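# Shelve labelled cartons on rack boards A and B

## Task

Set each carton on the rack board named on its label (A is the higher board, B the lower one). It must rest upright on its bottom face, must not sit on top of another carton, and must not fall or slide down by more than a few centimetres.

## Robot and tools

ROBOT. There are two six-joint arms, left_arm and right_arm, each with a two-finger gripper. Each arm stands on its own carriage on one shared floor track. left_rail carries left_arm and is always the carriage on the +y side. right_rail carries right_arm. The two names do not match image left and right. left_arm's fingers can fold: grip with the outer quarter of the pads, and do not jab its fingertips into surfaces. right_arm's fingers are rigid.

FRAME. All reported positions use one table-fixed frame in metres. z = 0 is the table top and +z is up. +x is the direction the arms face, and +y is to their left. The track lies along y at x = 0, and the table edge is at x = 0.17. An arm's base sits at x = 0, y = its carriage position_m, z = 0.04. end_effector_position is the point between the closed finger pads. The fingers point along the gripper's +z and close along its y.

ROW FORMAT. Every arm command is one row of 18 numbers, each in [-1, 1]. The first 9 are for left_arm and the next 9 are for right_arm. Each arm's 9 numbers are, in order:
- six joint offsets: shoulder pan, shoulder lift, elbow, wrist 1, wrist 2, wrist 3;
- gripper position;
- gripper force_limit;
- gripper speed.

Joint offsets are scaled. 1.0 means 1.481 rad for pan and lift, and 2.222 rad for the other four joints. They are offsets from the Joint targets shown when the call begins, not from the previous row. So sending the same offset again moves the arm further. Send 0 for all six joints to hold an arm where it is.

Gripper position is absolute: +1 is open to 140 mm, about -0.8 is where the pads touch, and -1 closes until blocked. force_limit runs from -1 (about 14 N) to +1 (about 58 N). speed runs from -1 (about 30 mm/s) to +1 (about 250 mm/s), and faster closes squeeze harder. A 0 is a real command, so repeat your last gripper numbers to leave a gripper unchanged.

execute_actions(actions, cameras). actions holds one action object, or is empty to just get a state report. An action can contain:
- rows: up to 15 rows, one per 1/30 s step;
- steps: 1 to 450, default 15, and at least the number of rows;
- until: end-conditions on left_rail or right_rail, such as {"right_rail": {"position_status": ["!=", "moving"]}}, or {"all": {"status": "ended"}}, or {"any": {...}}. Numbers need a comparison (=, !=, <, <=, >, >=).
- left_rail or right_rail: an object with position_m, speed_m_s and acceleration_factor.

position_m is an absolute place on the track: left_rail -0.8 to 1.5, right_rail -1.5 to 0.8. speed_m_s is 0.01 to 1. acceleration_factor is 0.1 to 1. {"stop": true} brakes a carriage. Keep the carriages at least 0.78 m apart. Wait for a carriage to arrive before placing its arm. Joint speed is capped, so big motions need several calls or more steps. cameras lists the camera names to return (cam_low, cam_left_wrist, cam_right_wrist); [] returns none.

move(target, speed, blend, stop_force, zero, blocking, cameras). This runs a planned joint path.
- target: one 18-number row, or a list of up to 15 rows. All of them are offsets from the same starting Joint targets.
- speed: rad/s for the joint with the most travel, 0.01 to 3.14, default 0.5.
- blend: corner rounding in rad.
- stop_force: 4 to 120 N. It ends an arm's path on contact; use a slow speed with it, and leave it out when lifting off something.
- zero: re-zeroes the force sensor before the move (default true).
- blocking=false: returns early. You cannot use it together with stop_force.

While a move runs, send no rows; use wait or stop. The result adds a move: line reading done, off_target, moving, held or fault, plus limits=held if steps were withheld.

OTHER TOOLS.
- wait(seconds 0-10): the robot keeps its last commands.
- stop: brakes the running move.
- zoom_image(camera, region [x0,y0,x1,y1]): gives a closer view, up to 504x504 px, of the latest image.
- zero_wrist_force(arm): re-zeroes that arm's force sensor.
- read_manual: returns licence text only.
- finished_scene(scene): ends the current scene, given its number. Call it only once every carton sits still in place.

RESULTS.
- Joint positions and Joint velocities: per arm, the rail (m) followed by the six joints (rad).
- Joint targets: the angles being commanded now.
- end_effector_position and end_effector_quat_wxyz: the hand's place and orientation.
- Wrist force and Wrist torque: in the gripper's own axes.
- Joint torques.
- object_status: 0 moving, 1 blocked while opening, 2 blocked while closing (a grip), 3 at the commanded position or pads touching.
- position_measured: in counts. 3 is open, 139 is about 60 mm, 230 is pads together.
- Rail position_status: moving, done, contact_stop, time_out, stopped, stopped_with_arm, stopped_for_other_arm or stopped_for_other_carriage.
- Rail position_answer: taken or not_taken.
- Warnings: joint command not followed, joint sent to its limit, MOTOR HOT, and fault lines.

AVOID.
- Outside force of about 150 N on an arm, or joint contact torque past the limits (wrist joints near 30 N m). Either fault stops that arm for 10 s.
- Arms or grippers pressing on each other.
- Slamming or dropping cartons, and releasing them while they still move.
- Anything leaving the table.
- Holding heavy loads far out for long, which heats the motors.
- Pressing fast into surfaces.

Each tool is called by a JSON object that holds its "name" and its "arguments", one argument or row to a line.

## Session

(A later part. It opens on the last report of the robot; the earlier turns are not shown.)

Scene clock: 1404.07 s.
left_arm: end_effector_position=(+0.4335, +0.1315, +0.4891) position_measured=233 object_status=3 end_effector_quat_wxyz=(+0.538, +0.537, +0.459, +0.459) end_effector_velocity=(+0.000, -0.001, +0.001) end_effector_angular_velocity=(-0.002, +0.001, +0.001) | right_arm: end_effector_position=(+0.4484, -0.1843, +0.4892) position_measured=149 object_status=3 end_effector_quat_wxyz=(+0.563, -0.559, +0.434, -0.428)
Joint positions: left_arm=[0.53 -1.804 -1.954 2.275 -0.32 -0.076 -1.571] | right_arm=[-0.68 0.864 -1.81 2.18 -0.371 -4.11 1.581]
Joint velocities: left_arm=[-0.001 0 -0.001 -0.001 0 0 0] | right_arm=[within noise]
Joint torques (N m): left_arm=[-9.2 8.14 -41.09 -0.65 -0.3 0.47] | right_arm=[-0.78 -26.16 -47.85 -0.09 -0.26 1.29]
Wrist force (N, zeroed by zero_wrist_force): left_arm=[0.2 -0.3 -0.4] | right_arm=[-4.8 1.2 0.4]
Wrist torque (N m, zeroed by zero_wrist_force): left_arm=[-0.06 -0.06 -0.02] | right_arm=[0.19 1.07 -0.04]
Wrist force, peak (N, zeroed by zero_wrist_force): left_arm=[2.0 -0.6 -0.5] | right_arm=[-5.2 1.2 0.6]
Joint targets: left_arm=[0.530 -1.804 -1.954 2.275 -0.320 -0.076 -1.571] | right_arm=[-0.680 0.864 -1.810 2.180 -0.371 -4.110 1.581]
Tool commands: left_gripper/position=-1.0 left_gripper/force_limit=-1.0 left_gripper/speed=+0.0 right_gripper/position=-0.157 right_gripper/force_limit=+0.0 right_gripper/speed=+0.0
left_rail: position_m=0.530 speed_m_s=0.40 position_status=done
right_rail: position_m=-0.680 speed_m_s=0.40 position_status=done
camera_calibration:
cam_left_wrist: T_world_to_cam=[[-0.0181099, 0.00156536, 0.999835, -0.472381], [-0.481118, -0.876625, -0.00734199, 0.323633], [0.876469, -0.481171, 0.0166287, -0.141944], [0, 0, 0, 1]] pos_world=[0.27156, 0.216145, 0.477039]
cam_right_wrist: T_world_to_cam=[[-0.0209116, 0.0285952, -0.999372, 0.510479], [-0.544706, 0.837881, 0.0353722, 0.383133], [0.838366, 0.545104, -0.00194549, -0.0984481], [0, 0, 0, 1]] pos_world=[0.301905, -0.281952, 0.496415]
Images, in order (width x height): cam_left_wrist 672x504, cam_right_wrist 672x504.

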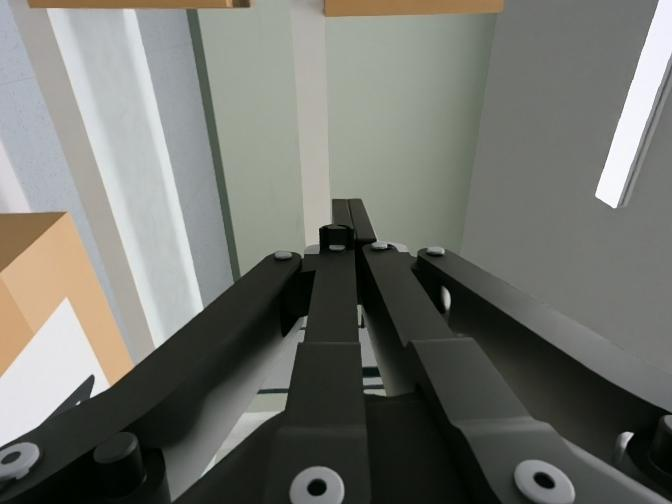

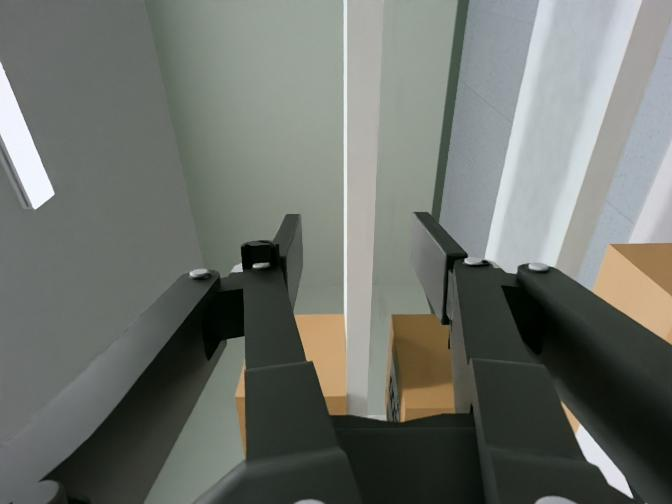

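{"name": "move", "arguments": {
  "target": [0,0.083167,0.071492,-0.126925,0,0,-1,-1,0,0,0.082396,0.065259,-0.120177,0,0,-0.157,0,0],
  "speed": 0.35,
  "cameras": ["cam_left_wrist", "cam_right_wrist"]
}}

{"name": "zoom_image", "arguments": {
  "camera": "cam_left_wrist",
  "region": [0, 150, 350, 412]
}}

{"name": "zoom_image", "arguments": {
  "camera": "cam_right_wrist",
  "region": [372, 190, 672, 415]
}}

Scene clock: 1426.27 s.
left_arm: end_effector_position=(+0.4334, +0.1314, +0.3692) position_measured=233 object_status=3 end_effector_quat_wxyz=(+0.538, +0.538, +0.459, +0.459) | right_arm: end_effector_position=(+0.4485, -0.1842, +0.3692) position_measured=149 object_status=3 end_effector_quat_wxyz=(+0.563, -0.559, +0.434, -0.428)
Joint positions: left_arm=[0.53 -1.804 -1.831 2.433 -0.602 -0.076 -1.571] | right_arm=[-0.68 0.864 -1.688 2.325 -0.637 -4.11 1.581]
Joint velocities: within noise
Joint torques (N m): left_arm=[7.74 2.87 -29.45 -2.33 2.03 0] | right_arm=[-12.36 -14.13 -27.17 -7.12 -2.29 1.08]
Wrist force (N, zeroed by zero_wrist_force): left_arm=[0.3 -0.5 -0.3] | right_arm=[-5.3 1.3 0.5]
Wrist torque (N m, zeroed by zero_wrist_force): left_arm=[-0.14 -0.07 -0.01] | right_arm=[0.26 1.15 -0.07]
Wrist force, peak (N, zeroed by zero_wrist_force): left_arm=[0.4 -1.9 -0.1] | right_arm=[-5.4 3.0 0.2]
Joint targets: left_arm=[0.530 -1.804 -1.831 2.433 -0.602 -0.076 -1.571] | right_arm=[-0.680 0.864 -1.688 2.325 -0.638 -4.110 1.581]
left_rail: position_m=0.530 speed_m_s=0.40 position_status=done
right_rail: position_m=-0.680 speed_m_s=0.40 position_status=done
move: done
camera_calibration:
cam_left_wrist: T_world_to_cam=[[-0.0181099, 0.00156536, 0.999835, -0.3525], [-0.481118, -0.876625, -0.00734199, 0.322577], [0.876469, -0.481171, 0.0166287, -0.140047], [0, 0, 0, 1]] pos_world=[0.27156, 0.215945, 0.357139]
cam_right_wrist: T_world_to_cam=[[-0.0209116, 0.0285952, -0.999372, 0.390655], [-0.544706, 0.837881, 0.0353722, 0.387374], [0.838366, 0.545104, -0.00194549, -0.0986814], [0, 0, 0, 1]] pos_world=[0.301905, -0.281952, 0.376515]
Images, in order (width x height): cam_left_wrist 672x504, cam_right_wrist 672x504.

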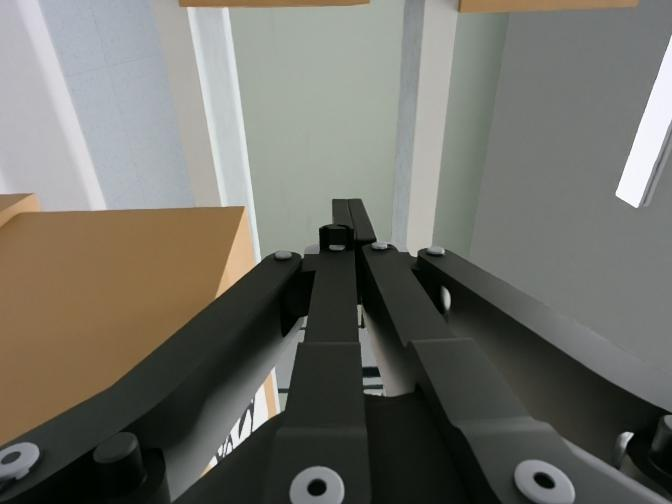

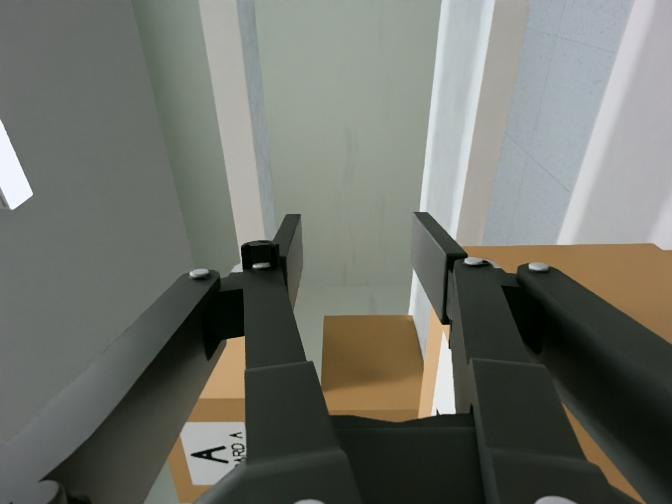

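Scaled by 1.440.

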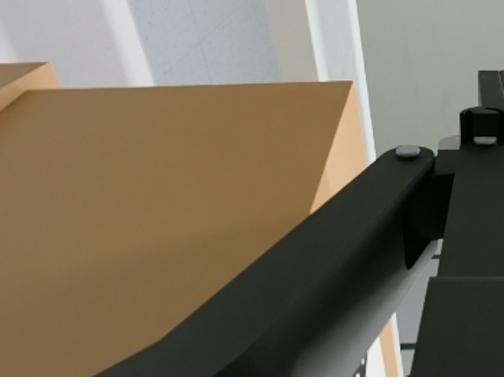

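Scaled by 1.680.

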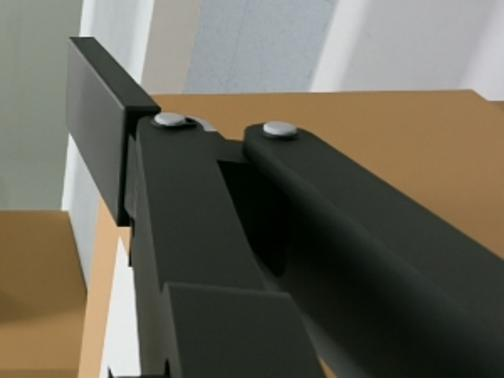

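{"name": "execute_actions", "arguments": {
  "actions": [],
  "cameras": ["cam_low"]
}}

{"name": "zoom_image", "arguments": {
  "camera": "cam_low",
  "region": [200, 90, 420, 280]
}}

Scene clock: 1457.57 s.
left_arm: end_effector_position=(+0.4335, +0.1314, +0.3691) position_measured=233 object_status=3 end_effector_quat_wxyz=(+0.538, +0.538, +0.459, +0.459) | right_arm: end_effector_position=(+0.4484, -0.1843, +0.3691) position_measured=149 object_status=3 end_effector_quat_wxyz=(+0.563, -0.559, +0.434, -0.428)
Joint positions: left_arm=[0.53 -1.804 -1.831 2.433 -0.602 -0.076 -1.571] | right_arm=[-0.68 0.864 -1.688 2.325 -0.638 -4.11 1.581]
Joint velocities: within noise
Joint torques (N m): left_arm=[11.68 6.75 -34.11 -0.26 1.85 0.81] | right_arm=[-12.8 -15.6 -32.48 -5.21 -2.22 1.34]
Wrist force (N, zeroed by zero_wrist_force): left_arm=[0.2 0.0 -0.2] | right_arm=[-5.2 1.2 0.5]
Wrist torque (N m, zeroed by zero_wrist_force): left_arm=[-0.01 -0.04 -0.01] | right_arm=[0.24 1.13 -0.06]
Wrist force, peak (N, zeroed by zero_wrist_force): left_arm=[0.5 -0.8 -0.3] | right_arm=[-5.6 1.5 0.6]
Joint targets: left_arm=[0.530 -1.804 -1.831 2.433 -0.602 -0.076 -1.571] | right_arm=[-0.680 0.864 -1.688 2.325 -0.638 -4.110 1.581]
Tool commands: left_gripper/position=-1.0 left_gripper/force_limit=-1.0 left_gripper/speed=+0.0 right_gripper/position=-0.157 right_gripper/force_limit=+0.0 right_gripper/speed=+0.0
left_rail: position_m=0.530 speed_m_s=0.40 position_status=done
right_rail: position_m=-0.680 speed_m_s=0.40 position_status=done
Images, in order (width x height): cam_low 672x504.

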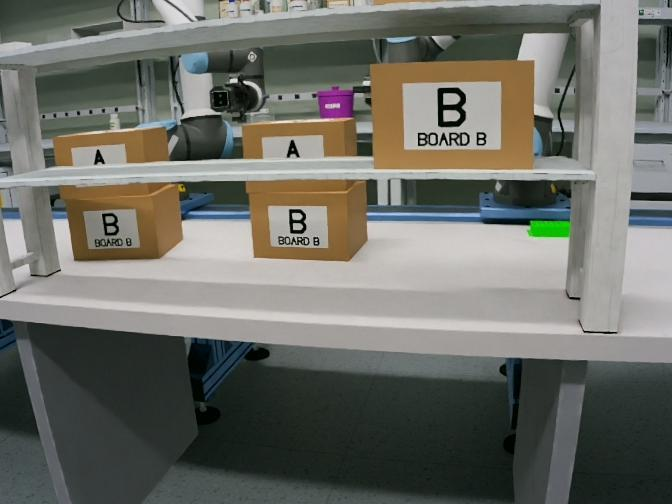

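Scaled by 2.291.

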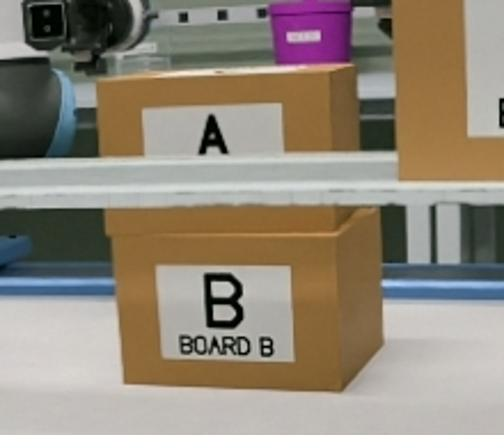

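{"name": "move", "arguments": {
  "target": [
    [-0.039458,0,0,0,-0.048293,0,-1,-1,0,0.001631,0,0,0,-0.020906,0,-0.157,0,0],
    [-0.039458,0.153467,0.053139,-0.155428,-0.048293,0,-1,-1,0,0.001631,0.135966,0.046397,-0.137021,-0.020906,0,-0.157,0,0]
  ],
  "speed": [0.2, 0.25],
  "cameras": ["cam_left_wrist", "cam_right_wrist"]
}}

{"name": "zoom_image", "arguments": {
  "camera": "cam_left_wrist",
  "region": [0, 150, 420, 465]
}}

{"name": "zoom_image", "arguments": {
  "camera": "cam_right_wrist",
  "region": [252, 190, 672, 504]
}}

Scene clock: 1484.03 s.
left_arm: end_effector_position=(+0.4153, +0.1427, +0.2491) position_measured=233 object_status=3 end_effector_quat_wxyz=(+0.526, +0.526, +0.472, +0.472) | right_arm: end_effector_position=(+0.4428, -0.1680, +0.2491) position_measured=149 object_status=3 end_effector_quat_wxyz=(+0.573, -0.569, +0.420, -0.414)
Joint positions: left_arm=[0.53 -1.862 -1.604 2.551 -0.948 -0.183 -1.571] | right_arm=[-0.68 0.867 -1.486 2.428 -0.942 -4.156 1.581]
Joint velocities: within noise
Joint torques (N m): left_arm=[-16.74 -5.93 -18.04 -2 -2.3 0.11] | right_arm=[10.34 -24.05 -18.62 -7.02 -2.84 1.13]
Wrist force (N, zeroed by zero_wrist_force): left_arm=[0.1 -0.4 -0.4] | right_arm=[-4.9 1.5 0.0]
Wrist torque (N m, zeroed by zero_wrist_force): left_arm=[-0.09 -0.02 -0.01] | right_arm=[0.30 1.10 0.04]
Wrist force, peak (N, zeroed by zero_wrist_force): left_arm=[0.6 -1.4 -0.4] | right_arm=[-5.5 1.4 0.5]
Joint targets: left_arm=[0.530 -1.862 -1.604 2.552 -0.948 -0.183 -1.571] | right_arm=[-0.680 0.867 -1.486 2.428 -0.942 -4.156 1.581]
left_rail: position_m=0.530 speed_m_s=0.40 position_status=done
right_rail: position_m=-0.680 speed_m_s=0.40 position_status=done
move: done
camera_calibration:
cam_left_wrist: T_world_to_cam=[[-0.0182088, 0.00058987, 0.999834, -0.232586], [-0.43772, -0.899081, -0.00744127, 0.308171], [0.898927, -0.437783, 0.0166294, -0.132172], [0, 0, 0, 1]] pos_world=[0.249471, 0.219345, 0.237039]
cam_right_wrist: T_world_to_cam=[[-0.0222856, 0.0275397, -0.999372, 0.270477], [-0.585015, 0.810251, 0.0353737, 0.388091], [0.810716, 0.585436, -0.00194581, -0.0840986], [0, 0, 0, 1]] pos_world=[0.301247, -0.272665, 0.256415]
Images, in order (width x height): cam_left_wrist 672x504, cam_right_wrist 672x504.

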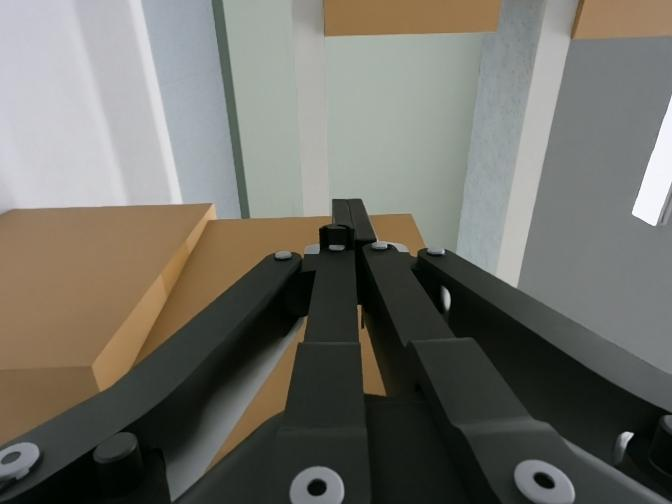

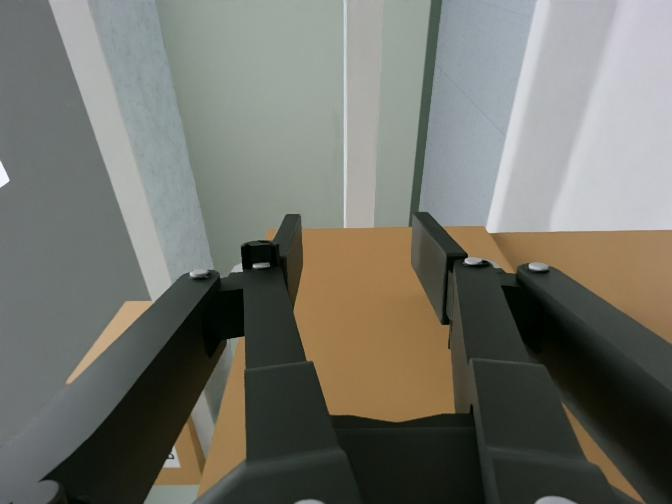

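Scaled by 1.200.

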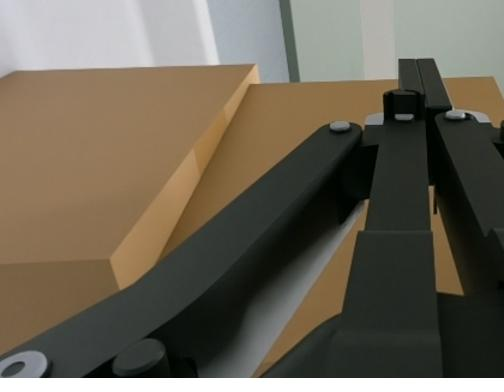

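Scaled by 1.200.

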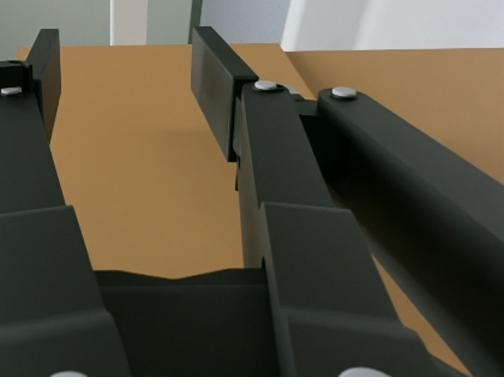

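{"name": "zero_wrist_force", "arguments": {
  "arm": "left_arm"
}}

{"name": "zero_wrist_force", "arguments": {
  "arm": "right_arm"
}}

{"name": "execute_actions", "arguments": {
  "actions": [
    {"left_rail": {"position_m": 0.5007, "speed_m_s": 0.04}, "right_rail": {"position_m": -0.6533, "speed_m_s": 0.04}, "steps": 90, "until": {"all": {"status": "ended"}}}
  ],
  "cameras": []
}}

{"name": "execute_actions", "arguments": {
  "actions": [
    {"left_rail": {"position_m": 0.4967, "speed_m_s": 0.02}, "right_rail": {"position_m": -0.6493, "speed_m_s": 0.02}, "steps": 45, "until": {"all": {"status": "ended"}}}
  ],
  "cameras": ["cam_left_wrist", "cam_right_wrist"]
}}

Wrist force sensor zeroed.

Wrist force sensor zeroed.

Scene clock: 1517.70 s.
left_arm: end_effector_position=(+0.4153, +0.1137, +0.2490) position_measured=233 object_status=3 end_effector_quat_wxyz=(+0.526, +0.526, +0.472, +0.472) | right_arm: end_effector_position=(+0.4428, -0.1409, +0.2491) position_measured=149 object_status=3 end_effector_quat_wxyz=(+0.573, -0.569, +0.420, -0.414)
Joint positions: left_arm=[0.501 -1.862 -1.604 2.552 -0.948 -0.183 -1.571] | right_arm=[-0.653 0.867 -1.486 2.428 -0.942 -4.156 1.581]
Joint velocities: within noise
Joint torques (N m): left_arm=[-6.42 -10.59 -24.76 -0.31 -1.55 0.44] | right_arm=[10.9 -25.57 -24.48 -4.96 -2.39 1.28]
Wrist force (N, zeroed by zero_wrist_force): left_arm=[0.7 -0.1 -0.8] | right_arm=[5.7 -0.6 -1.3]
Wrist torque (N m, zeroed by zero_wrist_force): left_arm=[0.01 0.08 0.00] | right_arm=[0.07 0.18 0.09]
Wrist force, peak (N, zeroed by zero_wrist_force): left_arm=[1.7 -0.6 -0.8] | right_arm=[9.3 -1.5 -2.4]
Joint targets: left_arm=[0.501 -1.862 -1.604 2.552 -0.948 -0.183 -1.571] | right_arm=[-0.653 0.867 -1.486 2.428 -0.942 -4.156 1.581]
Tool commands: left_gripper/position=-1.0 left_gripper/force_limit=-1.0 left_gripper/speed=+0.0 right_gripper/position=-0.157 right_gripper/force_limit=+0.0 right_gripper/speed=+0.0
left_rail: position_m=0.501 speed_m_s=0.04 position_status=done
right_rail: position_m=-0.653 speed_m_s=0.04 position_status=done
No camera images: "cameras" was empty.

Scene clock: 1518.23 s.
left_arm: end_effector_position=(+0.4154, +0.1101, +0.2490) position_measured=233 object_status=3 end_effector_quat_wxyz=(+0.526, +0.526, +0.472, +0.472) end_effector_velocity=(+0.000, +0.000, +0.000) end_effector_angular_velocity=(+0.000, +0.000, +0.001) | right_arm: end_effector_position=(+0.4428, -0.1372, +0.2490) position_measured=149 object_status=3 end_effector_quat_wxyz=(+0.573, -0.569, +0.420, -0.414) end_effector_velocity=(+0.000, +0.001, +0.000) end_effector_angular_velocity=(+0.000, +0.000, +0.001)
Joint positions: left_arm=[0.497 -1.862 -1.604 2.552 -0.948 -0.184 -1.571] | right_arm=[-0.649 0.867 -1.486 2.428 -0.942 -4.156 1.581]
Joint velocities: left_arm=[-0.001 0.001 0 0 -0.001 -0.001 0.001] | right_arm=[0.001 0 0 0 0.001 -0.001 0]
Joint torques (N m): left_arm=[-5.41 -7.52 -51.37 -2.16 20.95 0.63] | right_arm=[10.44 -29.04 -38.99 -5.07 -14.79 1.35]
Wrist force (N, zeroed by zero_wrist_force): left_arm=[49.5 15.0 -15.8] | right_arm=[51.9 -14.2 -18.3]
Wrist torque (N m, zeroed by zero_wrist_force): left_arm=[-0.42 1.64 -0.22] | right_arm=[0.16 1.14 0.43]
Wrist force, peak (N, zeroed by zero_wrist_force): left_arm=[49.5 15.0 -15.8] | right_arm=[51.9 -14.2 -18.3]
Joint targets: left_arm=[0.497 -1.862 -1.604 2.552 -0.948 -0.183 -1.571] | right_arm=[-0.649 0.867 -1.486 2.428 -0.942 -4.156 1.581]
Tool commands: left_gripper/position=-1.0 left_gripper/force_limit=-1.0 left_gripper/speed=+0.0 right_gripper/position=-0.157 right_gripper/force_limit=+0.0 right_gripper/speed=+0.0
left_rail: position_m=0.497 speed_m_s=0.02 position_status=done
right_rail: position_m=-0.649 speed_m_s=0.02 position_status=done
camera_calibration:
cam_left_wrist: T_world_to_cam=[[-0.0182083, 0.000357435, 0.999834, -0.232422], [-0.437394, -0.899238, -0.00764406, 0.278811], [0.899086, -0.437461, 0.0165299, -0.146653], [0, 0, 0, 1]] pos_world=[0.249571, 0.186646, 0.236938]
cam_right_wrist: T_world_to_cam=[[-0.0224402, 0.0274286, -0.999372, 0.269545], [-0.584783, 0.810418, 0.0353735, 0.363052], [0.810879, 0.58521, -0.00214618, -0.102102], [0, 0, 0, 1]] pos_world=[0.301147, -0.241866, 0.256314]
Images, in order (width x height): cam_left_wrist 672x504, cam_right_wrist 672x504.

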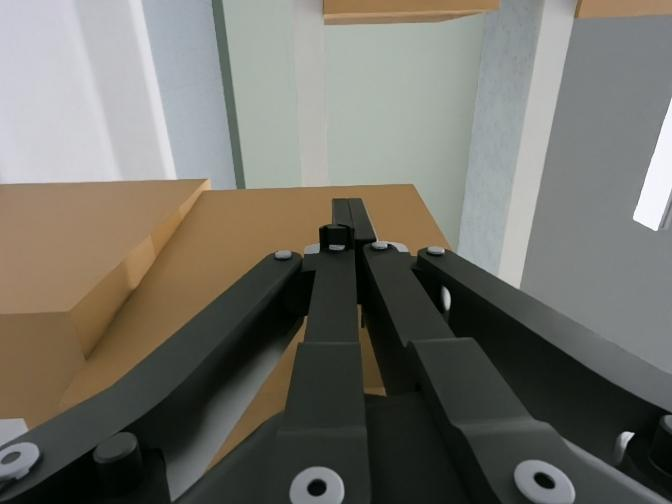

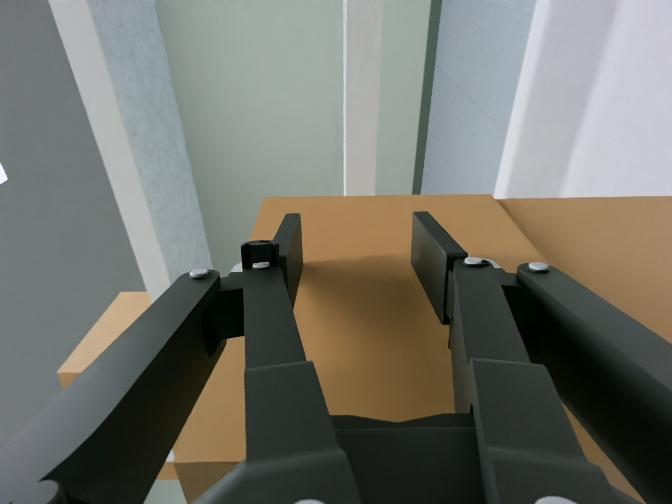

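{"name": "move", "arguments": {
  "target": [0,-0.018856,-0.004199,0.016767,0,0,-1,-1,0,0,-0.016036,-0.003592,0.014280,0,0,-0.157,0,0],
  "speed": 0.03,
  "cameras": ["cam_left_wrist", "cam_right_wrist", "cam_low"]
}}

Scene clock: 1537.30 s.
left_arm: end_effector_position=(+0.4153, +0.1098, +0.2609) position_measured=233 object_status=3 end_effector_quat_wxyz=(+0.526, +0.526, +0.472, +0.472) | right_arm: end_effector_position=(+0.4428, -0.1370, +0.2610) position_measured=149 object_status=3 end_effector_quat_wxyz=(+0.573, -0.569, +0.420, -0.414)
Joint positions: left_arm=[0.497 -1.862 -1.632 2.542 -0.911 -0.183 -1.571] | right_arm=[-0.649 0.866 -1.51 2.42 -0.911 -4.156 1.581]
Joint velocities: within noise
Joint torques (N m): left_arm=[-13.53 -43.76 -72.6 -0.11 21.7 0.22] | right_arm=[19.8 -53.77 -57.95 -3.95 -22.19 1.2]
Wrist force (N, zeroed by zero_wrist_force): left_arm=[50.2 -9.0 -9.7] | right_arm=[50.8 7.3 -9.1]
Wrist torque (N m, zeroed by zero_wrist_force): left_arm=[0.27 1.74 0.10] | right_arm=[-0.19 1.20 0.34]
Wrist force, peak (N, zeroed by zero_wrist_force): left_arm=[53.7 13.9 -15.9] | right_arm=[54.4 -13.6 -20.3]
Joint targets: left_arm=[0.497 -1.862 -1.632 2.542 -0.911 -0.183 -1.571] | right_arm=[-0.649 0.867 -1.510 2.420 -0.910 -4.156 1.581]
left_rail: position_m=0.497 speed_m_s=0.02 position_status=done
right_rail: position_m=-0.649 speed_m_s=0.02 position_status=done
move: done
camera_calibration:
cam_left_wrist: T_world_to_cam=[[-0.0182088, 0.00058906, 0.999834, -0.244365], [-0.437801, -0.899041, -0.00744346, 0.278603], [0.898888, -0.437863, 0.0166283, -0.14679], [0, 0, 0, 1]] pos_world=[0.24947, 0.186345, 0.248839]
cam_right_wrist: T_world_to_cam=[[-0.0223669, 0.0274816, -0.999372, 0.281426], [-0.585012, 0.810253, 0.0353742, 0.362555], [0.810716, 0.585436, -0.00204581, -0.102197], [0, 0, 0, 1]] pos_world=[0.301247, -0.241665, 0.268215]

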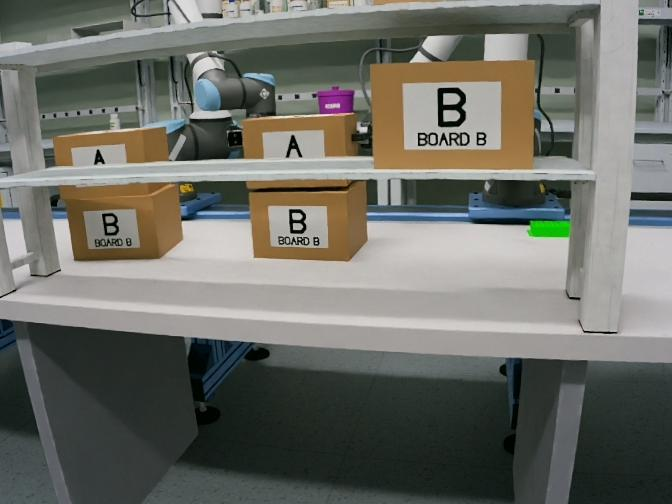

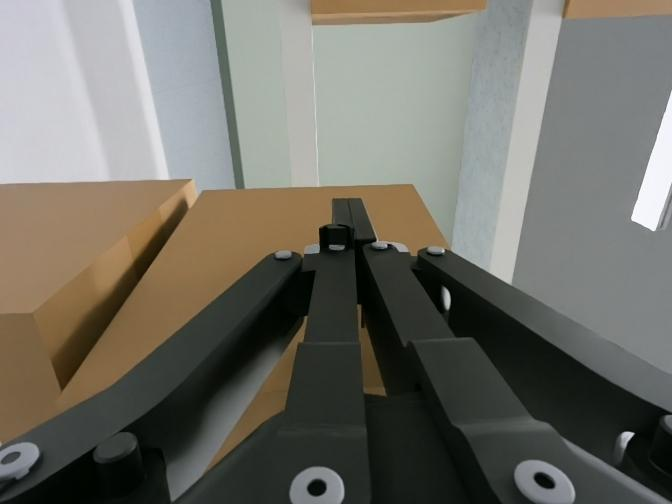

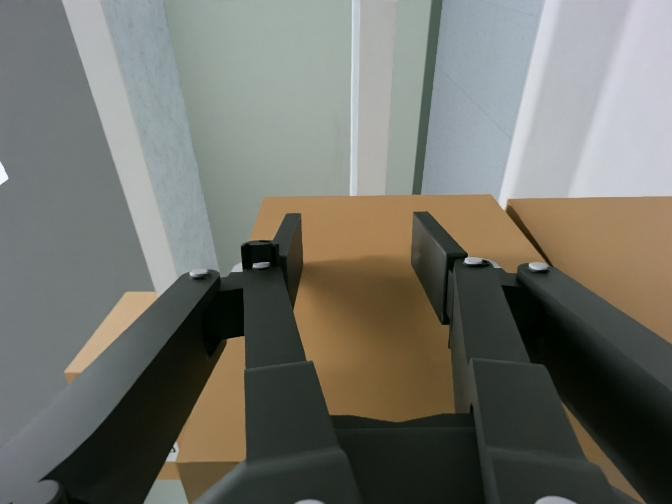

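{"name": "move", "arguments": {
  "target": [
    [0,-0.067693,-0.019565,0.064684,0,0,-1,-1,0,0,-0.058934,-0.016879,0.056160,0,0,-0.157,0,0],
    [0,-0.134611,-0.048940,0.138660,0,0,-1,-1,0,0,-0.119930,-0.042806,0.122741,0,0,-0.157,0,0],
    [0,-0.183764,-0.082830,0.205312,0,0,-1,-1,0,0,-0.167343,-0.073411,0.184948,0,0,-0.157,0,0],
    [0,-0.217779,-0.120432,0.265585,0,0,-1,-1,0,0,-0.202326,-0.108064,0.242918,0,0,-0.157,0,0],
    [0,-0.239221,-0.161214,0.320659,0,0,-1,-1,0,0,-0.226294,-0.146307,0.297135,0,0,-0.157,0,0],
    [0,-0.251446,-0.214714,0.382306,0,0,-1,-1,0,0,-0.242586,-0.197284,0.358971,0,0,-0.157,0,0]
  ],
  "speed": 0.16,
  "blend": 0.012,
  "cameras": []
}}

Scene clock: 1550.83 s.
left_arm: end_effector_position=(+0.4153, +0.1098, +0.6220) position_measured=233 object_status=3 end_effector_quat_wxyz=(+0.526, +0.526, +0.472, +0.472) | right_arm: end_effector_position=(+0.4427, -0.1370, +0.6221) position_measured=149 object_status=3 end_effector_quat_wxyz=(+0.573, -0.569, +0.420, -0.414)
Joint positions: left_arm=[0.497 -1.862 -2.004 2.065 -0.061 -0.183 -1.571] | right_arm=[-0.649 0.867 -1.869 1.982 -0.113 -4.156 1.581]
Joint velocities: within noise
Joint torques (N m): left_arm=[-32.01 -10.96 -70.99 -1.08 27.22 0.47] | right_arm=[37.76 -25.62 -64.01 -3.24 -18.95 1.58]
Wrist force (N, zeroed by zero_wrist_force): left_arm=[51.7 -9.4 -10.3] | right_arm=[53.4 8.1 -10.0]
Wrist torque (N m, zeroed by zero_wrist_force): left_arm=[0.25 1.92 0.09] | right_arm=[-0.12 1.17 0.26]
Wrist force, peak (N, zeroed by zero_wrist_force): left_arm=[68.6 -9.8 -13.5] | right_arm=[70.2 7.6 -12.7]
Joint targets: left_arm=[0.497 -1.862 -2.004 2.065 -0.061 -0.183 -1.571] | right_arm=[-0.649 0.867 -1.869 1.982 -0.113 -4.156 1.581]
left_rail: position_m=0.497 speed_m_s=0.02 position_status=done
right_rail: position_m=-0.649 speed_m_s=0.02 position_status=done
move: done
No camera images: "cameras" was empty.

{"name": "move", "arguments": {
  "target": [
    [0.092597,0.017342,-0.006492,-0.005067,0.061717,0,-1,-1,0,-0.056417,0.019028,-0.008842,-0.003840,-0.037603,0,-0.157,0,0],
    [0.182511,0.041073,-0.015843,-0.011533,0.121647,0,-1,-1,0,-0.106277,0.042797,-0.020404,-0.008121,-0.070835,0,-0.157,0,0],
    [0.258170,0.066530,-0.026486,-0.017857,0.172075,0,-1,-1,0,-0.145395,0.067246,-0.032905,-0.011916,-0.096908,0,-0.157,0,0],
    [0.328672,0.095228,-0.039257,-0.024214,0.219065,0,-1,-1,0,-0.180038,0.094265,-0.047442,-0.015387,-0.119999,0,-0.157,0,0],
    [0.393505,0.126431,-0.054085,-0.030184,0.262278,0,-1,-1,0,-0.210679,0.123379,-0.063968,-0.018266,-0.140421,0,-0.157,0,0],
    [0.452590,0.159524,-0.070902,-0.035423,0.301658,0,-1,-1,0,-0.237785,0.154194,-0.082438,-0.020335,-0.158488,0,-0.157,0,0],
    [0.506128,0.194032,-0.089654,-0.039672,0.337342,0,-1,-1,0,-0.261805,0.186401,-0.102827,-0.021413,-0.174497,0,-0.157,0,0],
    [0.548712,0.225103,-0.107612,-0.042424,0.365725,0,-1,-1,0,-0.280610,0.215540,-0.122230,-0.021431,-0.187031,0,-0.157,0,0]
  ],
  "speed": [0.12, 0.12, 0.12, 0.12, 0.12, 0.12, 0.1, 0.09],
  "blend": 0.012,
  "cameras": ["cam_left_wrist", "cam_right_wrist", "cam_low"]
}}

Scene clock: 1640.13 s.
left_arm: end_effector_position=(+0.7403, +0.1100, +0.6221) position_measured=233 object_status=3 end_effector_quat_wxyz=(+0.526, +0.526, +0.472, +0.472) | right_arm: end_effector_position=(+0.7677, -0.1372, +0.6221) position_measured=149 object_status=3 end_effector_quat_wxyz=(+0.573, -0.569, +0.420, -0.414)
Joint positions: left_arm=[0.497 -1.05 -1.671 1.826 -0.155 0.629 -1.571] | right_arm=[-0.649 0.451 -1.55 1.71 -0.16 -4.572 1.581]
Joint velocities: within noise
Joint torques (N m): left_arm=[-18.95 -6.56 -75.91 -12.21 23.76 0.02] | right_arm=[21.47 -44.81 -61.62 -13.8 -24.07 1.61]
Wrist force (N, zeroed by zero_wrist_force): left_arm=[43.1 -7.5 -8.4] | right_arm=[44.2 9.3 -7.7]
Wrist torque (N m, zeroed by zero_wrist_force): left_arm=[0.17 1.58 0.07] | right_arm=[-0.35 0.95 -0.30]
Wrist force, peak (N, zeroed by zero_wrist_force): left_arm=[58.8 -9.0 -11.4] | right_arm=[60.4 7.2 -11.3]
Joint targets: left_arm=[0.497 -1.050 -1.671 1.826 -0.155 0.629 -1.571] | right_arm=[-0.649 0.451 -1.550 1.710 -0.160 -4.572 1.581]
left_rail: position_m=0.497 speed_m_s=0.02 position_status=done
right_rail: position_m=-0.649 speed_m_s=0.02 position_status=done
move: done
camera_calibration:
cam_left_wrist: T_world_to_cam=[[-0.0183008, 0.000630265, 0.999832, -0.599541], [-0.437639, -0.89912, -0.00744372, 0.423678], [0.898965, -0.437702, 0.0167305, -0.444984], [0, 0, 0, 1]] pos_world=[0.574471, 0.186545, 0.610039]
cam_right_wrist: T_world_to_cam=[[-0.0222816, 0.0275422, -0.999372, 0.649636], [-0.584902, 0.810332, 0.0353731, 0.540043], [0.810798, 0.585323, -0.00194601, -0.364826], [0, 0, 0, 1]] pos_world=[0.626147, -0.241966, 0.629415]

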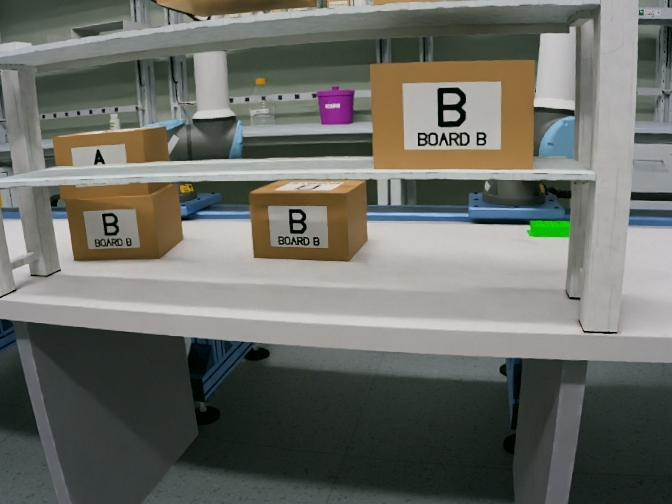

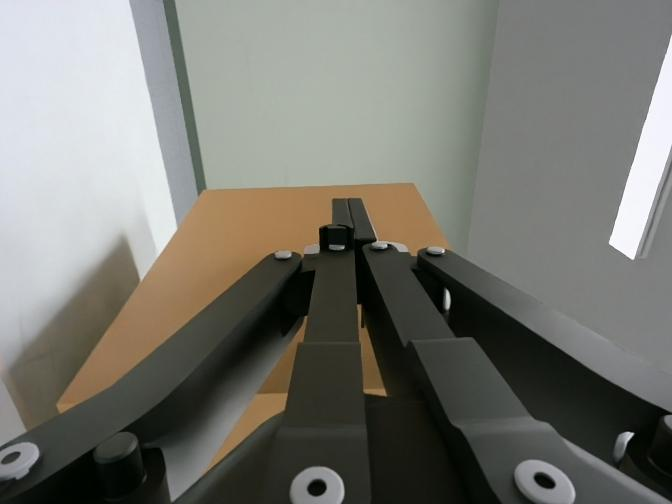

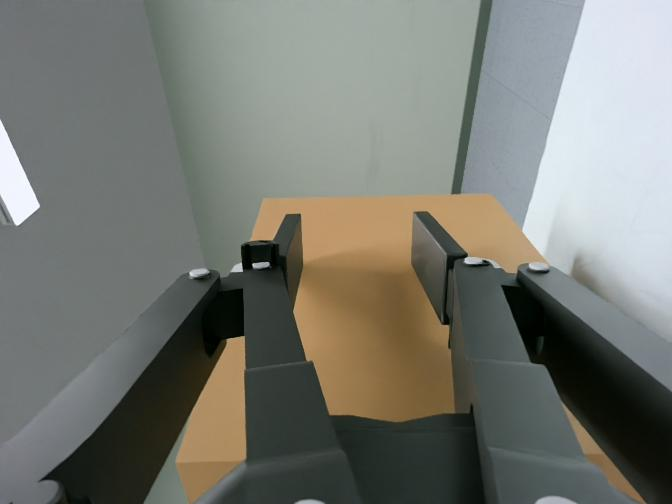

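{"name": "move", "arguments": {
  "target": [0,0.005300,0.017642,-0.021175,0,0,-1,-1,0,0,0.005300,0.017196,-0.020729,0,0,-0.157,0,0],
  "speed": 0.05,
  "cameras": []
}}

{"name": "move", "arguments": {
  "target": [0,0.004520,0.011800,-0.014813,0,0,-1,-1,0,0,0.004462,0.011455,-0.014428,0,0,-0.157,0,0],
  "speed": 0.01,
  "stop_force": 5,
  "cameras": ["cam_low"]
}}

Scene clock: 1661.07 s.
left_arm: end_effector_position=(+0.7404, +0.1100, +0.5962) position_measured=233 object_status=3 end_effector_quat_wxyz=(+0.526, +0.526, +0.472, +0.472) | right_arm: end_effector_position=(+0.7678, -0.1372, +0.5962) position_measured=149 object_status=3 end_effector_quat_wxyz=(+0.573, -0.569, +0.420, -0.414)
Joint positions: left_arm=[0.497 -1.05 -1.663 1.865 -0.202 0.629 -1.571] | right_arm=[-0.649 0.451 -1.542 1.748 -0.206 -4.572 1.581]
Joint velocities: within noise
Joint torques (N m): left_arm=[-22.09 -7.6 -56.09 -12.39 23.51 0.34] | right_arm=[25.53 -42.08 -46.08 -14.23 -23.42 1.59]
Wrist force (N, zeroed by zero_wrist_force): left_arm=[42.8 -7.8 -8.5] | right_arm=[43.8 9.1 -7.8]
Wrist torque (N m, zeroed by zero_wrist_force): left_arm=[0.12 1.51 0.07] | right_arm=[-0.40 0.95 -0.30]
Wrist force, peak (N, zeroed by zero_wrist_force): left_arm=[45.9 -7.4 -8.9] | right_arm=[47.0 9.1 -8.3]
Joint targets: left_arm=[0.497 -1.050 -1.663 1.865 -0.202 0.629 -1.571] | right_arm=[-0.649 0.451 -1.542 1.749 -0.206 -4.572 1.581]
left_rail: position_m=0.497 speed_m_s=0.02 position_status=done
right_rail: position_m=-0.649 speed_m_s=0.02 position_status=done
move: done
No camera images: "cameras" was empty.

Scene clock: 1665.10 s.
left_arm: end_effector_position=(+0.7404, +0.1099, +0.5826) position_measured=233 object_status=3 end_effector_quat_wxyz=(+0.526, +0.526, +0.472, +0.472) | right_arm: end_effector_position=(+0.7679, -0.1372, +0.5815) position_measured=149 object_status=3 end_effector_quat_wxyz=(+0.573, -0.569, +0.420, -0.414)
Joint positions: left_arm=[0.497 -1.05 -1.658 1.885 -0.227 0.629 -1.571] | right_arm=[-0.649 0.451 -1.537 1.769 -0.233 -4.572 1.581]
Joint velocities: within noise
Joint torques (N m): left_arm=[-25.83 -43.98 -75.78 -3.25 22.96 0.29] | right_arm=[33.65 -62.95 -58.29 -2.85 -22.93 1.54]
Wrist force (N, zeroed by zero_wrist_force): left_arm=[45.0 -6.4 -9.7] | right_arm=[47.3 5.0 -9.0]
Wrist torque (N m, zeroed by zero_wrist_force): left_arm=[0.18 1.62 0.06] | right_arm=[-0.74 0.84 0.00]
Wrist force, peak (N, zeroed by zero_wrist_force): left_arm=[45.5 -6.1 -10.0] | right_arm=[47.4 4.9 -8.9]
Joint targets: left_arm=[0.497 -1.050 -1.658 1.885 -0.227 0.629 -1.571] | right_arm=[-0.649 0.451 -1.537 1.769 -0.233 -4.572 1.581]
left_rail: position_m=0.497 speed_m_s=0.02 position_status=done
right_rail: position_m=-0.649 speed_m_s=0.02 position_status=done
move: contact (left_arm, right_arm)
Images, in order (width x height): cam_low 672x504.

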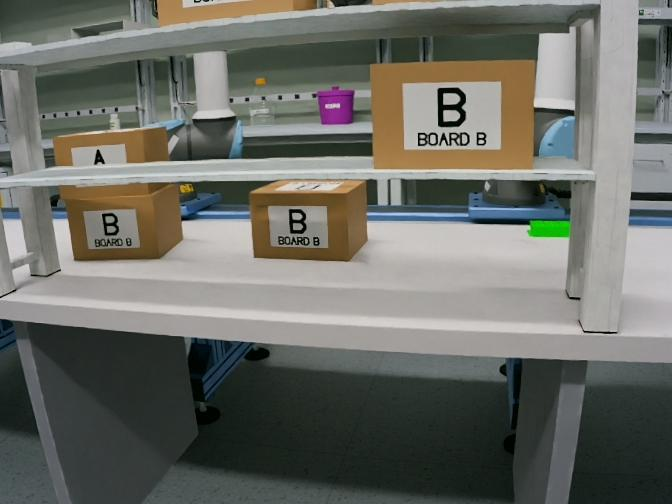

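{"name": "move", "arguments": {
  "target": [0,0.000176,0.000459,-0.000576,0,0,-1,-1,0,0,0.000186,0.000477,-0.000602,0,0,-0.157,0,0],
  "speed": 0.01,
  "cameras": []
}}

{"name": "execute_actions", "arguments": {
  "actions": [
    {"left_rail": {"position_m": 0.519, "speed_m_s": 0.03}, "right_rail": {"position_m": -0.6715, "speed_m_s": 0.03}, "steps": 75, "until": {"all": {"status": "ended"}}}
  ],
  "cameras": ["cam_left_wrist", "cam_right_wrist"]
}}

Scene clock: 1693.97 s.
left_arm: end_effector_position=(+0.7404, +0.1100, +0.5821) position_measured=233 object_status=3 end_effector_quat_wxyz=(+0.527, +0.526, +0.472, +0.472) | right_arm: end_effector_position=(+0.7678, -0.1372, +0.5809) position_measured=149 object_status=3 end_effector_quat_wxyz=(+0.573, -0.569, +0.420, -0.414)
Joint positions: left_arm=[0.497 -1.05 -1.658 1.886 -0.228 0.629 -1.571] | right_arm=[-0.649 0.451 -1.536 1.77 -0.234 -4.572 1.581]
Joint velocities: within noise
Joint torques (N m): left_arm=[-24.77 -5.34 -50.16 -10.46 23.21 -0.02] | right_arm=[31.31 -35.78 -38.53 -10.67 -22.99 1.62]
Wrist force (N, zeroed by zero_wrist_force): left_arm=[44.4 0.3 -6.2] | right_arm=[45.7 0.1 -5.9]
Wrist torque (N m, zeroed by zero_wrist_force): left_arm=[-0.04 1.58 -0.02] | right_arm=[-0.85 0.89 0.09]
Wrist force, peak (N, zeroed by zero_wrist_force): left_arm=[45.5 -6.0 -9.5] | right_arm=[47.1 5.0 -9.4]
Joint targets: left_arm=[0.497 -1.050 -1.658 1.886 -0.228 0.629 -1.571] | right_arm=[-0.649 0.451 -1.536 1.770 -0.234 -4.572 1.581]
left_rail: position_m=0.497 speed_m_s=0.02 position_status=done
right_rail: position_m=-0.649 speed_m_s=0.02 position_status=done
move: done
No camera images: "cameras" was empty.

Scene clock: 1695.03 s.
left_arm: end_effector_position=(+0.7404, +0.1323, +0.5819) position_measured=233 object_status=3 end_effector_quat_wxyz=(+0.526, +0.526, +0.472, +0.472) | right_arm: end_effector_position=(+0.7679, -0.1594, +0.5807) position_measured=149 object_status=3 end_effector_quat_wxyz=(+0.573, -0.569, +0.420, -0.414)
Joint positions: left_arm=[0.519 -1.05 -1.658 1.886 -0.228 0.629 -1.571] | right_arm=[-0.672 0.451 -1.536 1.77 -0.234 -4.572 1.581]
Joint velocities: within noise
Joint torques (N m): left_arm=[7.64 -50.59 -42.01 0.29 -2.08 0.32] | right_arm=[-14.48 -52.27 -41.37 0.16 3.17 1.71]
Wrist force (N, zeroed by zero_wrist_force): left_arm=[-0.2 0.1 0.2] | right_arm=[4.0 1.4 -6.8]
Wrist torque (N m, zeroed by zero_wrist_force): left_arm=[0.01 0.06 0.01] | right_arm=[0.32 -0.99 -0.10]
Wrist force, peak (N, zeroed by zero_wrist_force): left_arm=[44.9 1.2 -6.1] | right_arm=[45.7 0.1 -5.4]
Joint targets: left_arm=[0.519 -1.050 -1.658 1.886 -0.228 0.629 -1.571] | right_arm=[-0.672 0.451 -1.536 1.770 -0.234 -4.572 1.581]
Tool commands: left_gripper/position=-1.0 left_gripper/force_limit=-1.0 left_gripper/speed=+0.0 right_gripper/position=-0.157 right_gripper/force_limit=+0.0 right_gripper/speed=+0.0
left_rail: position_m=0.519 speed_m_s=0.03 position_status=done
right_rail: position_m=-0.672 position_m_goal=-0.671 speed_m_s=0.03 position_status=done
camera_calibration:
cam_left_wrist: T_world_to_cam=[[-0.0182998, 0.000632407, 0.999832, -0.559361], [-0.437639, -0.89912, -0.00744133, 0.443472], [0.898965, -0.437702, 0.0167305, -0.434641], [0, 0, 0, 1]] pos_world=[0.574571, 0.208845, 0.569839]
cam_right_wrist: T_world_to_cam=[[-0.0222002, 0.0276002, -0.999372, 0.608841], [-0.584905, 0.81033, 0.0353725, 0.559557], [0.810798, 0.585323, -0.00184602, -0.352052], [0, 0, 0, 1]] pos_world=[0.626247, -0.264166, 0.588016]
Images, in order (width x height): cam_left_wrist 672x504, cam_right_wrist 672x504.

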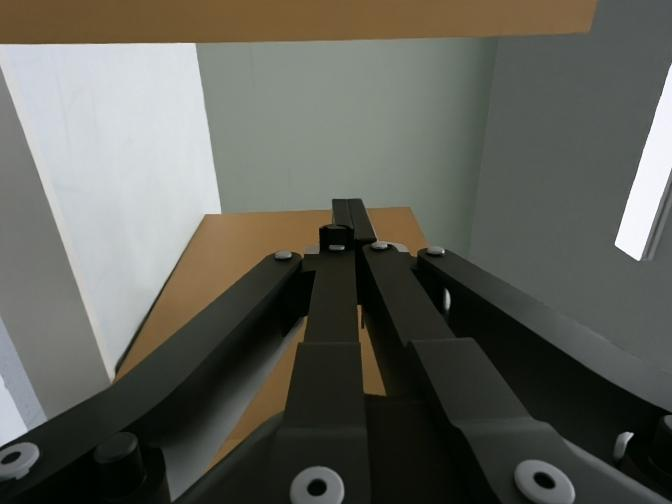

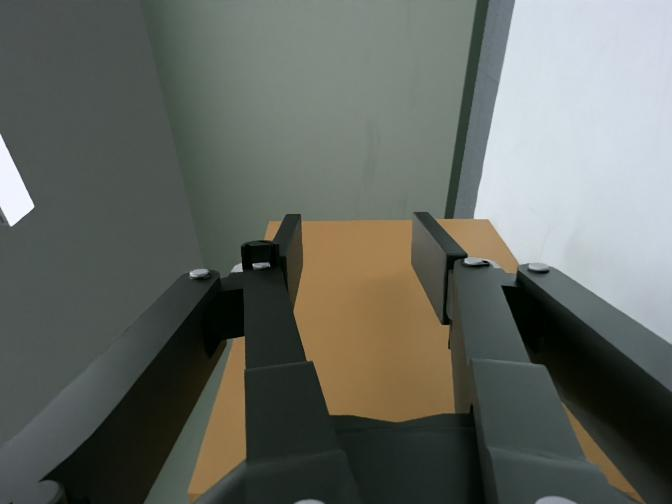

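{"name": "move", "arguments": {
  "target": [
    [-0.042584,-0.039750,-0.009025,0.035519,-0.028383,0,-1,-1,0,0.018805,-0.038149,-0.007310,0.033187,0.012534,0,-0.157,0,0],
    [-0.155207,-0.107352,0.026544,0.045008,-0.103448,0,-1,-1,0,0.069930,-0.101172,0.031549,0.036333,0.046610,0,-0.157,0,0],
    [-0.501615,-0.200115,0.174911,-0.041530,-0.288777,0,-1,-1,0,0.303373,-0.184291,0.184736,-0.061453,0.247761,0,-0.157,0,0]
  ],
  "speed": [0.12, 0.25, 0.4],
  "blend": [0.01, 0.02, 0],
  "cameras": ["cam_low"]
}}

{"name": "execute_actions", "arguments": {
  "actions": [
    {"left_rail": {"position_m": 0.5767, "speed_m_s": 0.1}, "right_rail": {"position_m": -0.6388, "speed_m_s": 0.1}, "steps": 60, "until": {"all": {"status": "ended"}}}
  ],
  "cameras": []
}}

{"name": "move", "arguments": {
  "target": [0,0.236625,0.124448,-0.282336,0,0,-1,-1,0,0,0.218350,0.111654,-0.257197,0,0,-0.157,0,0],
  "speed": 0.35,
  "cameras": ["cam_left_wrist", "cam_right_wrist"]
}}

Scene clock: 1710.57 s.
left_arm: end_effector_position=(+0.4341, +0.1042, +0.4891) position_measured=233 object_status=3 end_effector_quat_wxyz=(+0.550, +0.549, +0.445, +0.445) | right_arm: end_effector_position=(+0.4377, -0.1889, +0.4886) position_measured=149 object_status=3 end_effector_quat_wxyz=(+0.551, -0.547, +0.448, -0.442)
Joint positions: left_arm=[0.519 -1.792 -1.954 2.274 -0.321 -0.012 -1.571] | right_arm=[-0.671 0.9 -1.809 2.181 -0.37 -4.021 1.581]
Joint velocities: within noise
Joint torques (N m): left_arm=[-15.35 -32.46 -37.33 -2.5 -2.71 0.16] | right_arm=[12.01 -36.55 -33.62 -6.56 3.34 1.67]
Wrist force (N, zeroed by zero_wrist_force): left_arm=[-0.1 0.0 0.4] | right_arm=[3.3 1.5 -6.6]
Wrist torque (N m, zeroed by zero_wrist_force): left_arm=[-0.02 0.00 -0.01] | right_arm=[0.32 -0.77 -0.09]
Wrist force, peak (N, zeroed by zero_wrist_force): left_arm=[-0.2 -1.2 -1.2] | right_arm=[3.7 2.4 -8.4]
Joint targets: left_arm=[0.519 -1.793 -1.954 2.274 -0.321 -0.012 -1.571] | right_arm=[-0.672 0.900 -1.809 2.181 -0.371 -4.021 1.581]
left_rail: position_m=0.519 speed_m_s=0.03 position_status=done
right_rail: position_m=-0.671 speed_m_s=0.03 position_status=done
move: done
Images, in order (width x height): cam_low 672x504.

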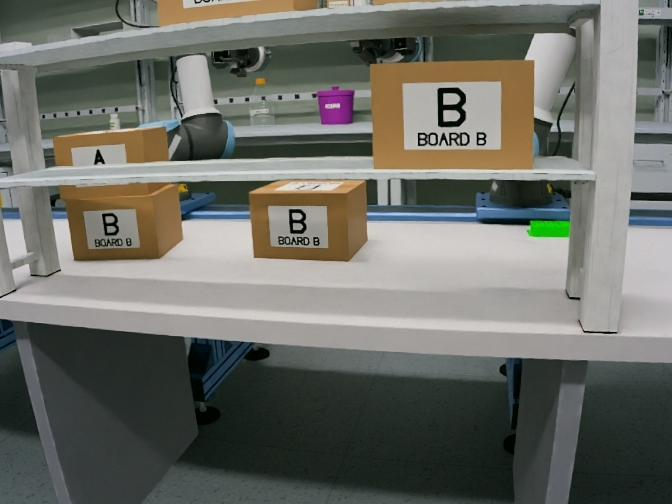

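Scene clock: 1711.57 s.
left_arm: end_effector_position=(+0.4341, +0.1619, +0.4891) position_measured=233 object_status=3 end_effector_quat_wxyz=(+0.550, +0.549, +0.445, +0.445) | right_arm: end_effector_position=(+0.4376, -0.1563, +0.4886) position_measured=149 object_status=3 end_effector_quat_wxyz=(+0.552, -0.547, +0.448, -0.442)
Joint positions: left_arm=[0.577 -1.793 -1.954 2.274 -0.321 -0.012 -1.571] | right_arm=[-0.639 0.9 -1.809 2.181 -0.371 -4.021 1.581]
Joint velocities: within noise
Joint torques (N m): left_arm=[-3.98 -22.96 -38.27 1.97 -1.97 0.3] | right_arm=[9.76 -23.62 -34.06 -4.9 3.33 1.65]
Wrist force (N, zeroed by zero_wrist_force): left_arm=[0.0 0.0 0.0] | right_arm=[3.6 1.7 -6.5]
Wrist torque (N m, zeroed by zero_wrist_force): left_arm=[-0.01 -0.02 -0.01] | right_arm=[0.34 -0.82 -0.09]
Wrist force, peak (N, zeroed by zero_wrist_force): left_arm=[-2.4 -0.1 0.4] | right_arm=[5.3 1.4 -6.9]
Joint targets: left_arm=[0.577 -1.793 -1.954 2.274 -0.321 -0.012 -1.571] | right_arm=[-0.639 0.900 -1.809 2.181 -0.371 -4.021 1.581]
Tool commands: left_gripper/position=-1.0 left_gripper/force_limit=-1.0 left_gripper/speed=+0.0 right_gripper/position=-0.157 right_gripper/force_limit=+0.0 right_gripper/speed=+0.0
left_rail: position_m=0.577 speed_m_s=0.10 position_status=done
right_rail: position_m=-0.639 speed_m_s=0.10 position_status=done
No camera images: "cameras" was empty.

Scene clock: 1713.93 s.
left_arm: end_effector_position=(+0.4340, +0.1616, +0.2492) position_measured=233 object_status=3 end_effector_quat_wxyz=(+0.550, +0.549, +0.445, +0.445) | right_arm: end_effector_position=(+0.4376, -0.1563, +0.2487) position_measured=149 object_status=3 end_effector_quat_wxyz=(+0.551, -0.547, +0.448, -0.442)
Joint positions: left_arm=[0.577 -1.793 -1.604 2.551 -0.948 -0.012 -1.571] | right_arm=[-0.639 0.9 -1.486 2.429 -0.942 -4.021 1.581]
Joint velocities: within noise
Joint torques (N m): left_arm=[8.98 -5.97 -18.28 -2.61 -0.08 0.38] | right_arm=[3.91 -25.34 -18.08 -6.44 3.23 1.52]
Wrist force (N, zeroed by zero_wrist_force): left_arm=[0.0 -0.1 0.0] | right_arm=[3.3 1.4 -7.0]
Wrist torque (N m, zeroed by zero_wrist_force): left_arm=[-0.04 -0.01 0.01] | right_arm=[0.30 -0.75 -0.01]
Wrist force, peak (N, zeroed by zero_wrist_force): left_arm=[0.7 2.0 0.2] | right_arm=[3.6 2.8 -6.9]
Joint targets: left_arm=[0.577 -1.793 -1.604 2.551 -0.948 -0.012 -1.571] | right_arm=[-0.639 0.900 -1.486 2.429 -0.942 -4.021 1.581]
left_rail: position_m=0.577 speed_m_s=0.10 position_status=done
right_rail: position_m=-0.639 speed_m_s=0.10 position_status=done
move: done
camera_calibration:
cam_left_wrist: T_world_to_cam=[[-0.0179608, 0.00295621, 0.999834, -0.232883], [-0.526379, -0.850222, -0.00694192, 0.363741], [0.85006, -0.526417, 0.0168268, -0.105239], [0, 0, 0, 1]] pos_world=[0.276742, 0.254549, 0.23714]
cam_right_wrist: T_world_to_cam=[[-0.0199336, 0.0289934, -0.999381, 0.268794], [-0.500111, 0.865251, 0.0350773, 0.347122], [0.865732, 0.5005, -0.0027477, -0.123833], [0, 0, 0, 1]] pos_world=[0.286164, -0.246162, 0.256111]
Images, in order (width x height): cam_left_wrist 672x504, cam_right_wrist 672x504.

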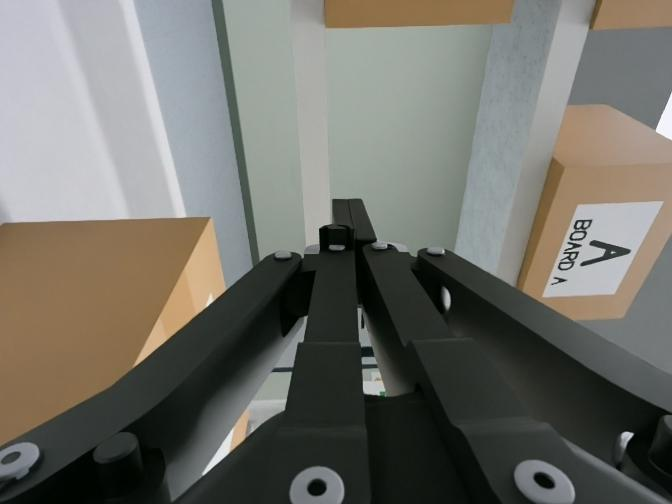

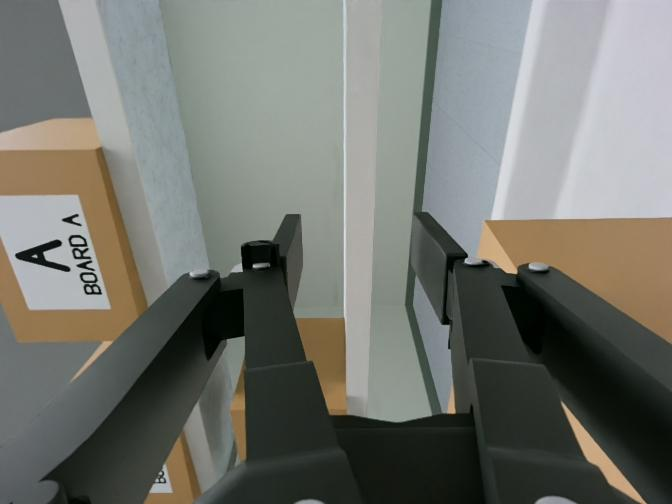

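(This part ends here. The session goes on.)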